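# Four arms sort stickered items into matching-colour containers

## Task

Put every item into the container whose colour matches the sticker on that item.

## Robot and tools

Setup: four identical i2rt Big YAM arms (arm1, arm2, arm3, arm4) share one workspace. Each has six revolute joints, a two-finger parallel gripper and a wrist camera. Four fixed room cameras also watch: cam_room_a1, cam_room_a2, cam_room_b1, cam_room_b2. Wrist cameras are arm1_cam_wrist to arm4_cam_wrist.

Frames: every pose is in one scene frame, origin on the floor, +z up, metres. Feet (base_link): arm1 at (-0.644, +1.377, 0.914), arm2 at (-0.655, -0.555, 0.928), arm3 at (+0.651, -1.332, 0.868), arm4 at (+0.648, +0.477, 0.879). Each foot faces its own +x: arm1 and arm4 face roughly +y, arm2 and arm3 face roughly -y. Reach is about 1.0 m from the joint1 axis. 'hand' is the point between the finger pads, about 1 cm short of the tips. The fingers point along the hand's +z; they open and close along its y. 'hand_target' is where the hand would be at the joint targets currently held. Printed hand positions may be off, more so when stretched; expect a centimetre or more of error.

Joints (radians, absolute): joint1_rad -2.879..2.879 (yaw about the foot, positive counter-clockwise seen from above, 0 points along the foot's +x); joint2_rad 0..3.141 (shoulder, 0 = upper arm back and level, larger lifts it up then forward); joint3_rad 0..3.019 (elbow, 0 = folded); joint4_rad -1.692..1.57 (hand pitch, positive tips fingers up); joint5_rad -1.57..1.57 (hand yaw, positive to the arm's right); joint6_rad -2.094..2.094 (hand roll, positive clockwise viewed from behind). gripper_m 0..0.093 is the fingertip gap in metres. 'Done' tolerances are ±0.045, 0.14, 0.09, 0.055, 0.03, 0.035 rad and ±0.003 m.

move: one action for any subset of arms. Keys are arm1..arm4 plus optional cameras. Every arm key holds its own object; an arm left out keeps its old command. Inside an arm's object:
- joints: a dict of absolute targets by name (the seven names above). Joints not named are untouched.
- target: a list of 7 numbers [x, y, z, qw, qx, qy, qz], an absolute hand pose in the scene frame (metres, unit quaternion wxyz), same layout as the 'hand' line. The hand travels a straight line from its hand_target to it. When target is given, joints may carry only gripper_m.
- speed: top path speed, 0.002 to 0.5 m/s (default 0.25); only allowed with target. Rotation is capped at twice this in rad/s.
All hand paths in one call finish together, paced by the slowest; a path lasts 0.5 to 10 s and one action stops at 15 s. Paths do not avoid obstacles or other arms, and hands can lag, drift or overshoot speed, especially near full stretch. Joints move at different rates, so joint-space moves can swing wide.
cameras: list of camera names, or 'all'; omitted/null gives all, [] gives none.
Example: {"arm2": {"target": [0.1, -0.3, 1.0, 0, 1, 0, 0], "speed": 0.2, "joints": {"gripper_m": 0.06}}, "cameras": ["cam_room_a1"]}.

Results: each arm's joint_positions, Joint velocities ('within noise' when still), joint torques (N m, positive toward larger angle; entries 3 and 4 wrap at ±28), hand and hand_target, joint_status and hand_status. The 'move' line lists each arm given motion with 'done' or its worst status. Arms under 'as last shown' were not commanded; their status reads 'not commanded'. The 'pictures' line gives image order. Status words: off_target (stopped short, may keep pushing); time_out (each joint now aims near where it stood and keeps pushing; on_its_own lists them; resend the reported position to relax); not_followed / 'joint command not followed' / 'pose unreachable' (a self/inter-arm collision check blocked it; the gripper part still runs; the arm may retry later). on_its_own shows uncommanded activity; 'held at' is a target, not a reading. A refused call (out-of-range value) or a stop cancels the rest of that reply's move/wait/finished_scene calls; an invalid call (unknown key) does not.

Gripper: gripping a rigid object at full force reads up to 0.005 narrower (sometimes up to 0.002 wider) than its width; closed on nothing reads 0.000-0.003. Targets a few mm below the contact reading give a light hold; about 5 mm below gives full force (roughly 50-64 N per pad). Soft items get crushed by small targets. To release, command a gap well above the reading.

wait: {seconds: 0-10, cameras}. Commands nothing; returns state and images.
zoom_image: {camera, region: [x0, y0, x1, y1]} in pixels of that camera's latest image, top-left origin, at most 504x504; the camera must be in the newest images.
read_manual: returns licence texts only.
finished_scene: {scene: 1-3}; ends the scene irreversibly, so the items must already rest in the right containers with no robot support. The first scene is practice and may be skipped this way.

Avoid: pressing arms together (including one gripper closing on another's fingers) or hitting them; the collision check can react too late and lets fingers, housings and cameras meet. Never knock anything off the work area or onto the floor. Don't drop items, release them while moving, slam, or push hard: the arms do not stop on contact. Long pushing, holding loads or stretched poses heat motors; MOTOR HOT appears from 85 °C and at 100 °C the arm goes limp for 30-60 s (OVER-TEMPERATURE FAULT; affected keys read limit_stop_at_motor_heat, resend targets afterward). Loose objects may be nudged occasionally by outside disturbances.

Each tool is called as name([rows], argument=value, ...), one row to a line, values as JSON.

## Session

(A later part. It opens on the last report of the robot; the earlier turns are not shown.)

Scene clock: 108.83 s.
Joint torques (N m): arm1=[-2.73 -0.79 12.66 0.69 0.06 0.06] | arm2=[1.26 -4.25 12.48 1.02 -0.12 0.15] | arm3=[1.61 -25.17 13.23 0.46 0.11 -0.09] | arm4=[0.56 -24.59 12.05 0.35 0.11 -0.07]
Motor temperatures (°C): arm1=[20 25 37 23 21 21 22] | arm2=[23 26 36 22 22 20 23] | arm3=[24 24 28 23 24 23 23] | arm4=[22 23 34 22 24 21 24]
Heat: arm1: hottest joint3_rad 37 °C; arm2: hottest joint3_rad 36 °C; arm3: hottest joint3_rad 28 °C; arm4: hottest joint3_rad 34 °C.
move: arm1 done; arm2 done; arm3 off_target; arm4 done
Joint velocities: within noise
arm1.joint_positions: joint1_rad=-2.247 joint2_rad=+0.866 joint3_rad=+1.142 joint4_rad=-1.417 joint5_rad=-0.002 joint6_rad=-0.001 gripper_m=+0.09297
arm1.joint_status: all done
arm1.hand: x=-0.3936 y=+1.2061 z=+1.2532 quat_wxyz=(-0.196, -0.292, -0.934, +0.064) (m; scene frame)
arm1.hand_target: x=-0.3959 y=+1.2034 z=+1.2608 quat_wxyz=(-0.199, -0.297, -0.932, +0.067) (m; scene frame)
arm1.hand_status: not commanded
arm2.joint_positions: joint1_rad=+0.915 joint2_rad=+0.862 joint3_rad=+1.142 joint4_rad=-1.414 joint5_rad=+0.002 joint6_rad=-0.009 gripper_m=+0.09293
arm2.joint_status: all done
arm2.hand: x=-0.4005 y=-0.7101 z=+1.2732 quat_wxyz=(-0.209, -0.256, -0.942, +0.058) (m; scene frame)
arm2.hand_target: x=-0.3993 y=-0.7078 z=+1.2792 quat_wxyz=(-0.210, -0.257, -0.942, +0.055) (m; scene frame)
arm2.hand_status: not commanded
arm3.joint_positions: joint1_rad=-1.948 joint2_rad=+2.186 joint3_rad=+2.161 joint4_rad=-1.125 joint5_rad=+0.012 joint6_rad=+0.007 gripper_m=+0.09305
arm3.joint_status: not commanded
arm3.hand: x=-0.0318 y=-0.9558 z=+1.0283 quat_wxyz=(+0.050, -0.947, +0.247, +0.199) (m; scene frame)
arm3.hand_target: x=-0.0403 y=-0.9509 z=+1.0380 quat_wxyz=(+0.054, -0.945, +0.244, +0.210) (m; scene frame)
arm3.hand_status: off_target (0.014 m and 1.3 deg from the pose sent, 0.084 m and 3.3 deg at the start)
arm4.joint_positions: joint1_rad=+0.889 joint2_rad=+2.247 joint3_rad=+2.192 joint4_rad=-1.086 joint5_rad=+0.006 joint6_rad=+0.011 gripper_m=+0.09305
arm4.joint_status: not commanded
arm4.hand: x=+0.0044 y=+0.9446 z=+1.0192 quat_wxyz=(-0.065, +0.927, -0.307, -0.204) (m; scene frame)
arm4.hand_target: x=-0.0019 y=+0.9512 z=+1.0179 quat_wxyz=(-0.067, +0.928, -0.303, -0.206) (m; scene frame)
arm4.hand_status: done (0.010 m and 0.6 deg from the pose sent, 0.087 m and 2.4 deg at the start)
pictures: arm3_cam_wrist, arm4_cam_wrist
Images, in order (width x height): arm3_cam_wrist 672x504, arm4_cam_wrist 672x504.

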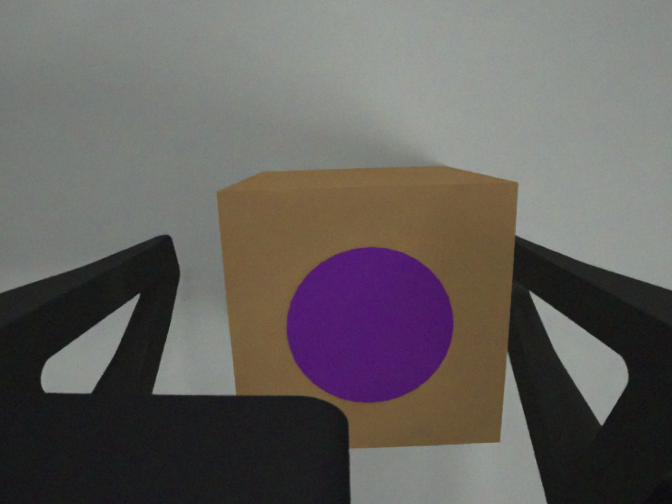

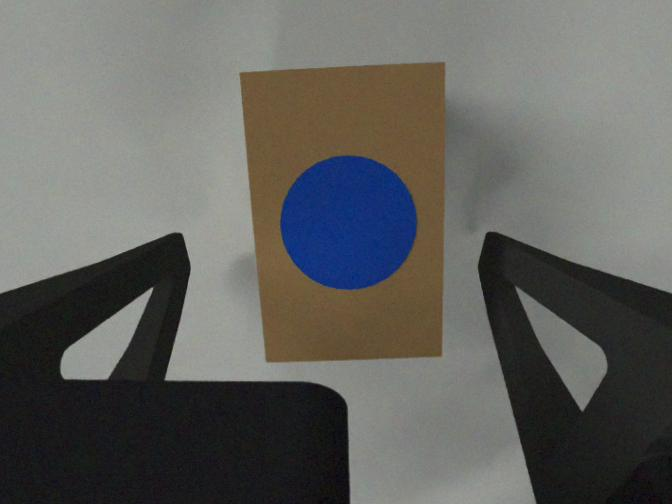

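move(arm3={"joints": {"gripper_m": 0.041}}, arm4={"joints": {"gripper_m": 0.033}}, cameras=[])

move(arm3={"target": [0.2835, -1.1286, 1.13, 0.0541, -0.9453, 0.2442, 0.2095], "speed": 0.4}, arm4={"target": [0.3087, 0.7245, 1.13, 0.0671, -0.9282, 0.3026, 0.2057], "speed": 0.4}, cameras=[])

move(arm3={"joints": {"joint1_rad": 1.78, "joint2_rad": 0.866, "joint3_rad": 1.16, "joint4_rad": -1.428, "joint5_rad": 0, "joint6_rad": 0}}, arm4={"joints": {"joint1_rad": -1.93, "joint2_rad": 0.866, "joint3_rad": 1.16, "joint4_rad": -1.428, "joint5_rad": 0, "joint6_rad": 0}}, cameras=[])

move(arm3={"target": [1.164, -1.286, 0.785, 0.2162, -0.0434, 0.9753, 0.0096], "speed": 0.4}, arm4={"target": [1.124, 0.328, 0.785, 0.214, 0.1474, 0.9651, -0.0327], "speed": 0.4}, cameras=["arm3_cam_wrist", "arm4_cam_wrist"])

move(arm3={"target": [1.164, -1.286, 0.735, 0.2162, -0.0434, 0.9753, 0.0096], "speed": 0.1}, arm4={"target": [1.124, 0.328, 0.735, 0.214, 0.1474, 0.9651, -0.0327], "speed": 0.1}, cameras=["arm3_cam_wrist", "arm4_cam_wrist"])

Scene clock: 125.77 s.
Joint torques (N m): arm1=[-2.61 -1.38 12.77 0.73 0.09 0.07] | arm2=[1.38 -4.25 12.45 1.02 -0.13 0.16] | arm3=[1.55 -25.23 13.22 0.53 0.04 -0.1] | arm4=[0.62 -24.41 12.07 0.35 0.09 -0.06]
Motor temperatures (°C): arm1=[20 25 38 23 21 21 21] | arm2=[23 26 36 22 22 20 23] | arm3=[24 25 32 23 24 23 23] | arm4=[22 25 35 22 24 21 24]
Heat: arm1: hottest joint3_rad 38 °C; arm2: hottest joint3_rad 36 °C; arm3: hottest joint3_rad 32 °C; arm4: hottest joint3_rad 35 °C.
move: arm3 off_target; arm4 off_target
Joint velocities: within noise
arm1, arm2: as last shown
arm3.joint_positions: joint1_rad=-1.948 joint2_rad=+2.186 joint3_rad=+2.161 joint4_rad=-1.125 joint5_rad=+0.013 joint6_rad=+0.007 gripper_m=+0.05315
arm3.joint_status: gripper_m off_target (ended at +0.05318, target +0.04100)
arm3.hand: x=-0.0316 y=-0.9556 z=+1.0282 quat_wxyz=(+0.051, -0.947, +0.247, +0.199) (m; scene frame)
arm3.hand_target: x=-0.0403 y=-0.9508 z=+1.0380 quat_wxyz=(+0.054, -0.945, +0.244, +0.210) (m; scene frame)
arm3.hand_status: not commanded
arm4.joint_positions: joint1_rad=+0.889 joint2_rad=+2.247 joint3_rad=+2.192 joint4_rad=-1.087 joint5_rad=+0.006 joint6_rad=+0.011 gripper_m=+0.04448
arm4.joint_status: gripper_m off_target (ended at +0.04450, target +0.03300)
arm4.hand: x=+0.0045 y=+0.9446 z=+1.0192 quat_wxyz=(-0.065, +0.928, -0.307, -0.204) (m; scene frame)
arm4.hand_target: x=-0.0018 y=+0.9512 z=+1.0179 quat_wxyz=(-0.067, +0.928, -0.303, -0.206) (m; scene frame)
arm4.hand_status: not commanded
pictures: none
No camera images: "cameras" was empty.

Scene clock: 127.60 s.
Joint torques (N m): arm1=[-2.2 -1.32 12.62 0.73 0.07 0.08] | arm2=[1.38 -4.19 12.46 1.03 -0.12 0.16] | arm3=[1.96 -8.59 9.07 0.68 0.13 -0.03] | arm4=[1.49 -7.77 9.25 0.43 0.16 0]
Motor temperatures (°C): arm1=[20 25 38 23 21 21 21] | arm2=[23 26 36 22 22 20 23] | arm3=[24 25 32 23 24 23 23] | arm4=[22 25 35 22 24 21 25]
Heat: arm1: hottest joint3_rad 38 °C; arm2: hottest joint3_rad 36 °C; arm3: hottest joint3_rad 32 °C; arm4: hottest joint3_rad 35 °C.
move: arm3 done; arm4 done
Joint velocities: within noise
arm1, arm2: as last shown
arm3.joint_positions: joint1_rad=-1.948 joint2_rad=+1.148 joint3_rad=+1.114 joint4_rad=-1.080 joint5_rad=+0.015 joint6_rad=+0.007 gripper_m=+0.05314
arm3.joint_status: not commanded
arm3.hand: x=+0.2841 y=-1.1255 z=+1.1347 quat_wxyz=(+0.056, -0.943, +0.246, +0.216) (m; scene frame)
arm3.hand_target: x=+0.2835 y=-1.1286 z=+1.1300 quat_wxyz=(+0.054, -0.945, +0.244, +0.209) (m; scene frame)
arm3.hand_status: done (0.006 m and 0.9 deg from the pose sent, 0.374 m and 1.4 deg at the start)
arm4.joint_positions: joint1_rad=+0.889 joint2_rad=+1.154 joint3_rad=+1.080 joint4_rad=-1.042 joint5_rad=+0.006 joint6_rad=+0.011 gripper_m=+0.04448
arm4.joint_status: not commanded
arm4.hand: x=+0.3098 y=+0.7250 z=+1.1349 quat_wxyz=(-0.069, +0.925, -0.306, -0.215) (m; scene frame)
arm4.hand_target: x=+0.3088 y=+0.7245 z=+1.1300 quat_wxyz=(-0.067, +0.928, -0.303, -0.206) (m; scene frame)
arm4.hand_status: done (0.005 m and 1.2 deg from the pose sent, 0.392 m and 0.6 deg at the start)
pictures: none
No camera images: "cameras" was empty.

Scene clock: 130.17 s.
Joint torques (N m): arm1=[-2.84 -0.79 12.59 0.79 0.1 0.07] | arm2=[1.32 -4.31 12.44 1.01 -0.13 0.16] | arm3=[2.02 -5.25 12.86 0.51 0.14 -0.1] | arm4=[0.85 -4.13 11.08 0.4 0.03 -0.08]
Motor temperatures (°C): arm1=[20 25 38 23 21 21 21] | arm2=[23 26 36 22 22 20 23] | arm3=[24 25 32 23 24 23 23] | arm4=[22 25 35 22 24 21 25]
Heat: arm1: hottest joint3_rad 38 °C; arm2: hottest joint3_rad 36 °C; arm3: hottest joint3_rad 32 °C; arm4: hottest joint3_rad 35 °C.
move: arm3 done; arm4 done
Joint velocities: within noise
arm1, arm2: as last shown
arm3.joint_positions: joint1_rad=+1.771 joint2_rad=+0.878 joint3_rad=+1.115 joint4_rad=-1.422 joint5_rad=-0.003 joint6_rad=+0.006 gripper_m=+0.05314
arm3.joint_status: all done
arm3.hand: x=+0.9456 y=-1.3038 z=+1.1948 quat_wxyz=(-0.192, +0.037, -0.981, -0.003) (m; scene frame)
arm3.hand_target: x=+0.9472 y=-1.3010 z=+1.2185 quat_wxyz=(-0.217, +0.044, -0.975, -0.003) (m; scene frame)
arm3.hand_status: not commanded
arm4.joint_positions: joint1_rad=-1.928 joint2_rad=+0.872 joint3_rad=+1.126 joint4_rad=-1.419 joint5_rad=+0.002 joint6_rad=+0.010 gripper_m=+0.04445
arm4.joint_status: all done
arm4.hand: x=+0.9330 y=+0.3896 z=+1.2124 quat_wxyz=(-0.197, -0.152, -0.968, +0.032) (m; scene frame)
arm4.hand_target: x=+0.9337 y=+0.3894 z=+1.2291 quat_wxyz=(-0.212, -0.147, -0.966, +0.035) (m; scene frame)
arm4.hand_status: not commanded
pictures: none
No camera images: "cameras" was empty.

Scene clock: 132.20 s.
Joint torques (N m): arm1=[-2.37 -1.32 12.82 0.66 0.09 0.08] | arm2=[1.26 -4.19 12.45 1.03 -0.12 0.16] | arm3=[1.67 -16.5 6.56 1.05 0.07 -0.13] | arm4=[0.5 -15.91 6.3 1.13 -0.04 -0.05]
Motor temperatures (°C): arm1=[20 25 39 23 21 21 21] | arm2=[23 26 36 22 22 20 23] | arm3=[24 25 31 23 24 23 23] | arm4=[22 25 35 22 24 21 25]
Heat: arm1: hottest joint3_rad 39 °C; arm2: hottest joint3_rad 36 °C; arm3: hottest joint3_rad 31 °C; arm4: hottest joint3_rad 35 °C.
move: arm3 off_target; arm4 off_target
Joint velocities: within noise
arm1, arm2: as last shown
arm3.joint_positions: joint1_rad=+1.771 joint2_rad=+1.911 joint3_rad=+0.867 joint4_rad=-0.122 joint5_rad=-0.014 joint6_rad=+0.012 gripper_m=+0.05312
arm3.joint_status: not commanded
arm3.hand: x=+1.1505 y=-1.2914 z=+0.7761 quat_wxyz=(-0.201, +0.035, -0.979, -0.009) (m; scene frame)
arm3.hand_target: x=+1.1637 y=-1.2860 z=+0.7853 quat_wxyz=(-0.216, +0.043, -0.975, -0.010) (m; scene frame)
arm3.hand_status: off_target (0.017 m and 2.0 deg from the pose sent, 0.465 m and 3.1 deg at the start)
arm4.joint_positions: joint1_rad=-1.928 joint2_rad=+1.914 joint3_rad=+0.808 joint4_rad=-0.077 joint5_rad=-0.001 joint6_rad=+0.010 gripper_m=+0.04445
arm4.joint_status: not commanded
arm4.hand: x=+1.1034 y=+0.3349 z=+0.7728 quat_wxyz=(-0.189, -0.152, -0.970, +0.030) (m; scene frame)
arm4.hand_target: x=+1.1234 y=+0.3282 z=+0.7856 quat_wxyz=(-0.214, -0.147, -0.965, +0.033) (m; scene frame)
arm4.hand_status: off_target (0.025 m and 3.0 deg from the pose sent, 0.472 m and 2.0 deg at the start)
pictures: arm3_cam_wrist, arm4_cam_wrist
Images, in order (width x height): arm3_cam_wrist 672x504, arm4_cam_wrist 672x504.

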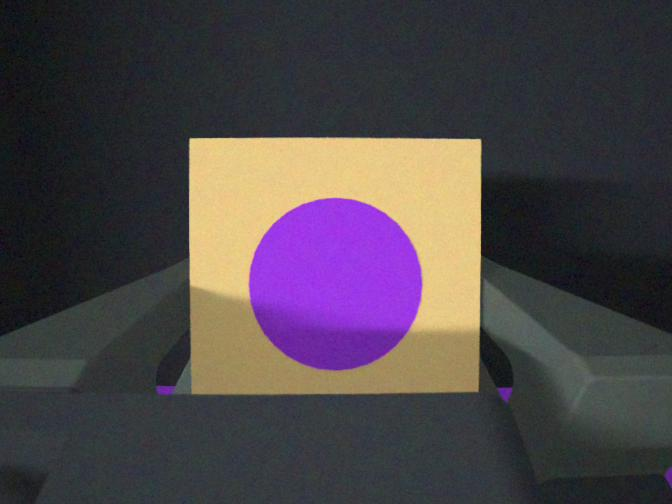

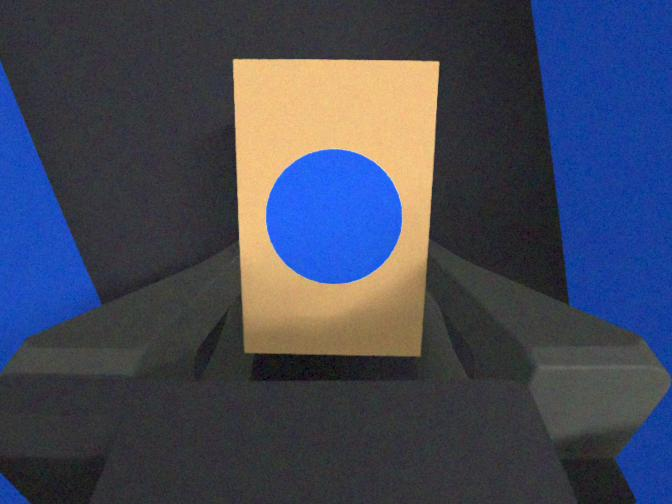

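Scene clock: 133.23 s.
Joint torques (N m): arm1=[-2.73 -1.44 12.71 0.76 0.1 0.04] | arm2=[1.38 -4.25 12.44 1.03 -0.13 0.15] | arm3=[1.55 -13.27 5.96 1.03 0.08 -0.12] | arm4=[0.56 -13.1 5.12 1.2 -0.04 -0.02]
Motor temperatures (°C): arm1=[20 25 39 23 21 21 21] | arm2=[23 26 36 22 22 20 23] | arm3=[24 25 31 23 24 23 24] | arm4=[22 25 35 22 24 21 25]
Heat: arm1: hottest joint3_rad 39 °C; arm2: hottest joint3_rad 36 °C; arm3: hottest joint3_rad 31 °C; arm4: hottest joint3_rad 35 °C.
move: arm3 off_target; arm4 off_target
Joint velocities: within noise
arm1, arm2: as last shown
arm3.joint_positions: joint1_rad=+1.771 joint2_rad=+1.997 joint3_rad=+0.874 joint4_rad=+0.006 joint5_rad=-0.014 joint6_rad=+0.013 gripper_m=+0.05312
arm3.joint_status: not commanded
arm3.hand: x=+1.1626 y=-1.2908 z=+0.7493 quat_wxyz=(-0.225, +0.035, -0.974, -0.010) (m; scene frame)
arm3.hand_target: x=+1.1635 y=-1.2862 z=+0.7354 quat_wxyz=(-0.216, +0.043, -0.975, -0.010) (m; scene frame)
arm3.hand_status: off_target (0.015 m and 1.4 deg from the pose sent, 0.043 m and 2.0 deg at the start)
arm4.joint_positions: joint1_rad=-1.928 joint2_rad=+2.013 joint3_rad=+0.827 joint4_rad=+0.054 joint5_rad=-0.001 joint6_rad=+0.010 gripper_m=+0.04445
arm4.joint_status: not commanded
arm4.hand: x=+1.1180 y=+0.3302 z=+0.7446 quat_wxyz=(-0.213, -0.151, -0.965, +0.033) (m; scene frame)
arm4.hand_target: x=+1.1236 y=+0.3281 z=+0.7353 quat_wxyz=(-0.214, -0.147, -0.965, +0.033) (m; scene frame)
arm4.hand_status: off_target (0.011 m and 0.4 deg from the pose sent, 0.044 m and 3.0 deg at the start)
pictures: arm3_cam_wrist, arm4_cam_wrist
Images, in order (width x height): arm3_cam_wrist 672x504, arm4_cam_wrist 672x504.

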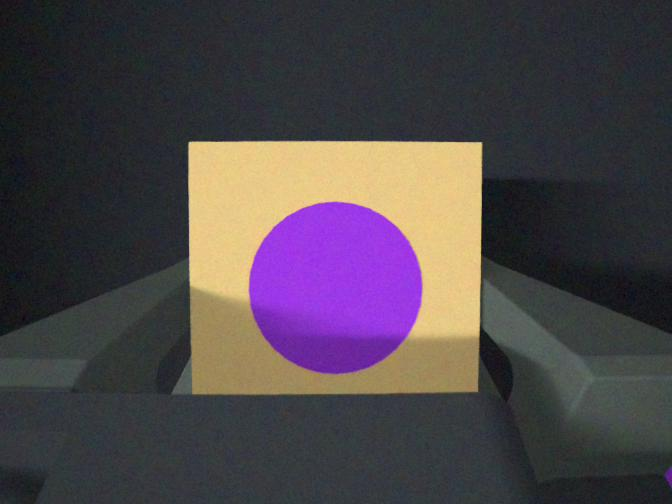

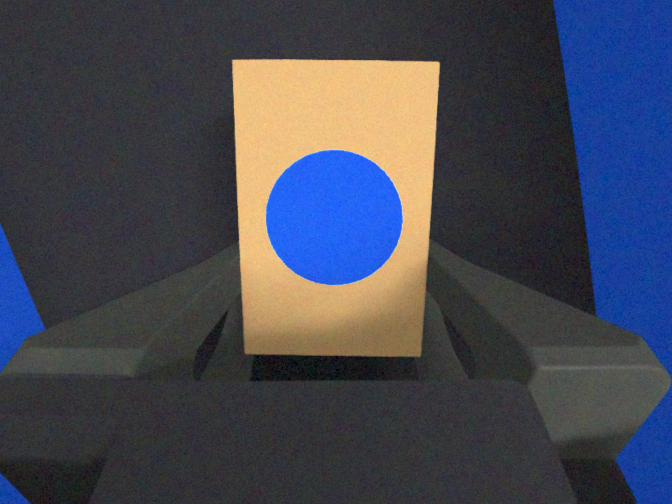

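Both seated. Release and raise.

move(arm3={"joints": {"gripper_m": 0.093}}, arm4={"joints": {"gripper_m": 0.093}}, cameras=[])

move(arm3={"target": [1.104, -1.291, 0.95, 0.2162, -0.0434, 0.9753, 0.0096], "speed": 0.3}, arm4={"target": [1.066, 0.346, 0.95, 0.214, 0.1474, 0.9651, -0.0327], "speed": 0.3}, cameras=["arm3_cam_wrist", "arm4_cam_wrist"])

Scene clock: 138.77 s.
Joint torques (N m): arm1=[-2.61 -1.2 12.6 0.68 0.1 0.05] | arm2=[1.26 -4.25 12.46 1.05 -0.12 0.16] | arm3=[1.67 -14.68 5.7 0.94 0.01 -0.12] | arm4=[0.91 -14.45 5.07 1.14 -0.03 -0.01]
Motor temperatures (°C): arm1=[20 25 39 23 21 21 21] | arm2=[23 26 36 22 22 20 23] | arm3=[24 25 31 23 24 23 24] | arm4=[22 24 35 22 24 21 25]
Heat: arm1: hottest joint3_rad 39 °C; arm2: hottest joint3_rad 36 °C; arm3: hottest joint3_rad 31 °C; arm4: hottest joint3_rad 35 °C.
move: arm3 done; arm4 done
Joint velocities: within noise
arm1, arm2: as last shown
arm3.joint_positions: joint1_rad=+1.771 joint2_rad=+2.014 joint3_rad=+0.876 joint4_rad=+0.008 joint5_rad=-0.012 joint6_rad=+0.013 gripper_m=+0.09295
arm3.joint_status: all done
arm3.hand: x=+1.1601 y=-1.2914 z=+0.7417 quat_wxyz=(-0.218, +0.035, -0.975, -0.009) (m; scene frame)
arm3.hand_target: x=+1.1634 y=-1.2861 z=+0.7354 quat_wxyz=(-0.216, +0.043, -0.975, -0.010) (m; scene frame)
arm3.hand_status: not commanded
arm4.joint_positions: joint1_rad=-1.928 joint2_rad=+2.023 joint3_rad=+0.827 joint4_rad=+0.054 joint5_rad=-0.001 joint6_rad=+0.010 gripper_m=+0.09291
arm4.joint_status: all done
arm4.hand: x=+1.1153 y=+0.3311 z=+0.7396 quat_wxyz=(-0.208, -0.151, -0.966, +0.033) (m; scene frame)
arm4.hand_target: x=+1.1236 y=+0.3281 z=+0.7353 quat_wxyz=(-0.214, -0.147, -0.965, +0.033) (m; scene frame)
arm4.hand_status: not commanded
pictures: none
No camera images: "cameras" was empty.

Scene clock: 140.17 s.
Joint torques (N m): arm1=[-2.49 -1.08 12.67 0.69 0.08 0.04] | arm2=[1.44 -4.25 12.42 1.05 -0.14 0.16] | arm3=[1.38 -10.52 9.28 0.53 -0.07 -0.11] | arm4=[0.38 -9.99 8.66 0.36 -0.02 -0.08]
Motor temperatures (°C): arm1=[20 25 39 23 21 21 21] | arm2=[23 26 36 22 22 20 23] | arm3=[24 25 31 23 24 23 24] | arm4=[22 24 35 22 24 21 25]
Heat: arm1: hottest joint3_rad 39 °C; arm2: hottest joint3_rad 36 °C; arm3: hottest joint3_rad 31 °C; arm4: hottest joint3_rad 35 °C.
move: arm3 done; arm4 done
Joint velocities: within noise
arm1, arm2: as last shown
arm3.joint_positions: joint1_rad=+1.771 joint2_rad=+1.409 joint3_rad=+0.820 joint4_rad=-0.545 joint5_rad=-0.013 joint6_rad=+0.008 gripper_m=+0.09296
arm3.joint_status: not commanded
arm3.hand: x=+1.0988 y=-1.2933 z=+0.9480 quat_wxyz=(-0.217, +0.038, -0.975, -0.009) (m; scene frame)
arm3.hand_target: x=+1.1039 y=-1.2910 z=+0.9501 quat_wxyz=(-0.216, +0.043, -0.975, -0.010) (m; scene frame)
arm3.hand_status: done (0.006 m and 0.7 deg from the pose sent, 0.216 m and 1.0 deg at the start)
arm4.joint_positions: joint1_rad=-1.928 joint2_rad=+1.381 joint3_rad=+0.759 joint4_rad=-0.504 joint5_rad=-0.002 joint6_rad=+0.010 gripper_m=+0.09291
arm4.joint_status: not commanded
arm4.hand: x=+1.0620 y=+0.3489 z=+0.9482 quat_wxyz=(-0.216, -0.151, -0.964, +0.033) (m; scene frame)
arm4.hand_target: x=+1.0660 y=+0.3460 z=+0.9501 quat_wxyz=(-0.214, -0.147, -0.965, +0.033) (m; scene frame)
arm4.hand_status: done (0.005 m and 0.5 deg from the pose sent, 0.217 m and 0.8 deg at the start)
pictures: arm3_cam_wrist, arm4_cam_wrist
Images, in order (width x height): arm3_cam_wrist 672x504, arm4_cam_wrist 672x504.

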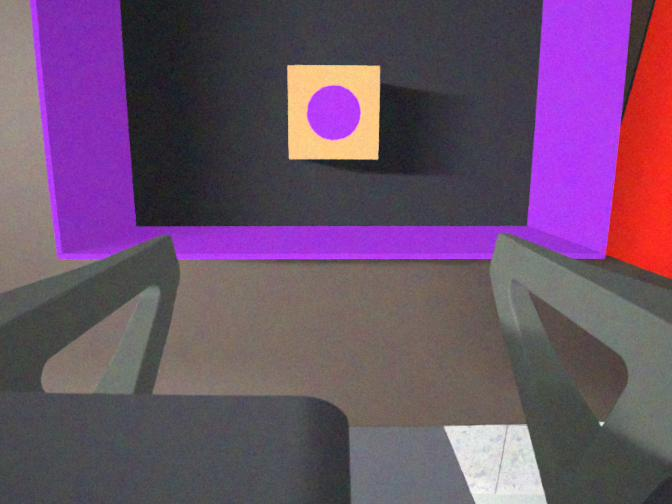

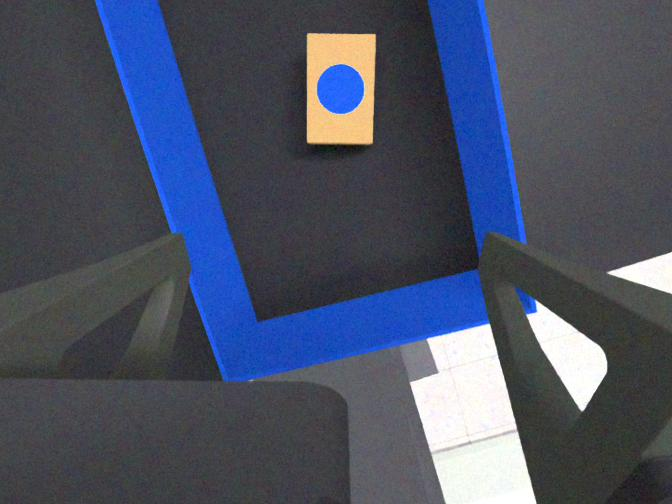

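finished_scene(scene=2)

The scene is finished: the task was done.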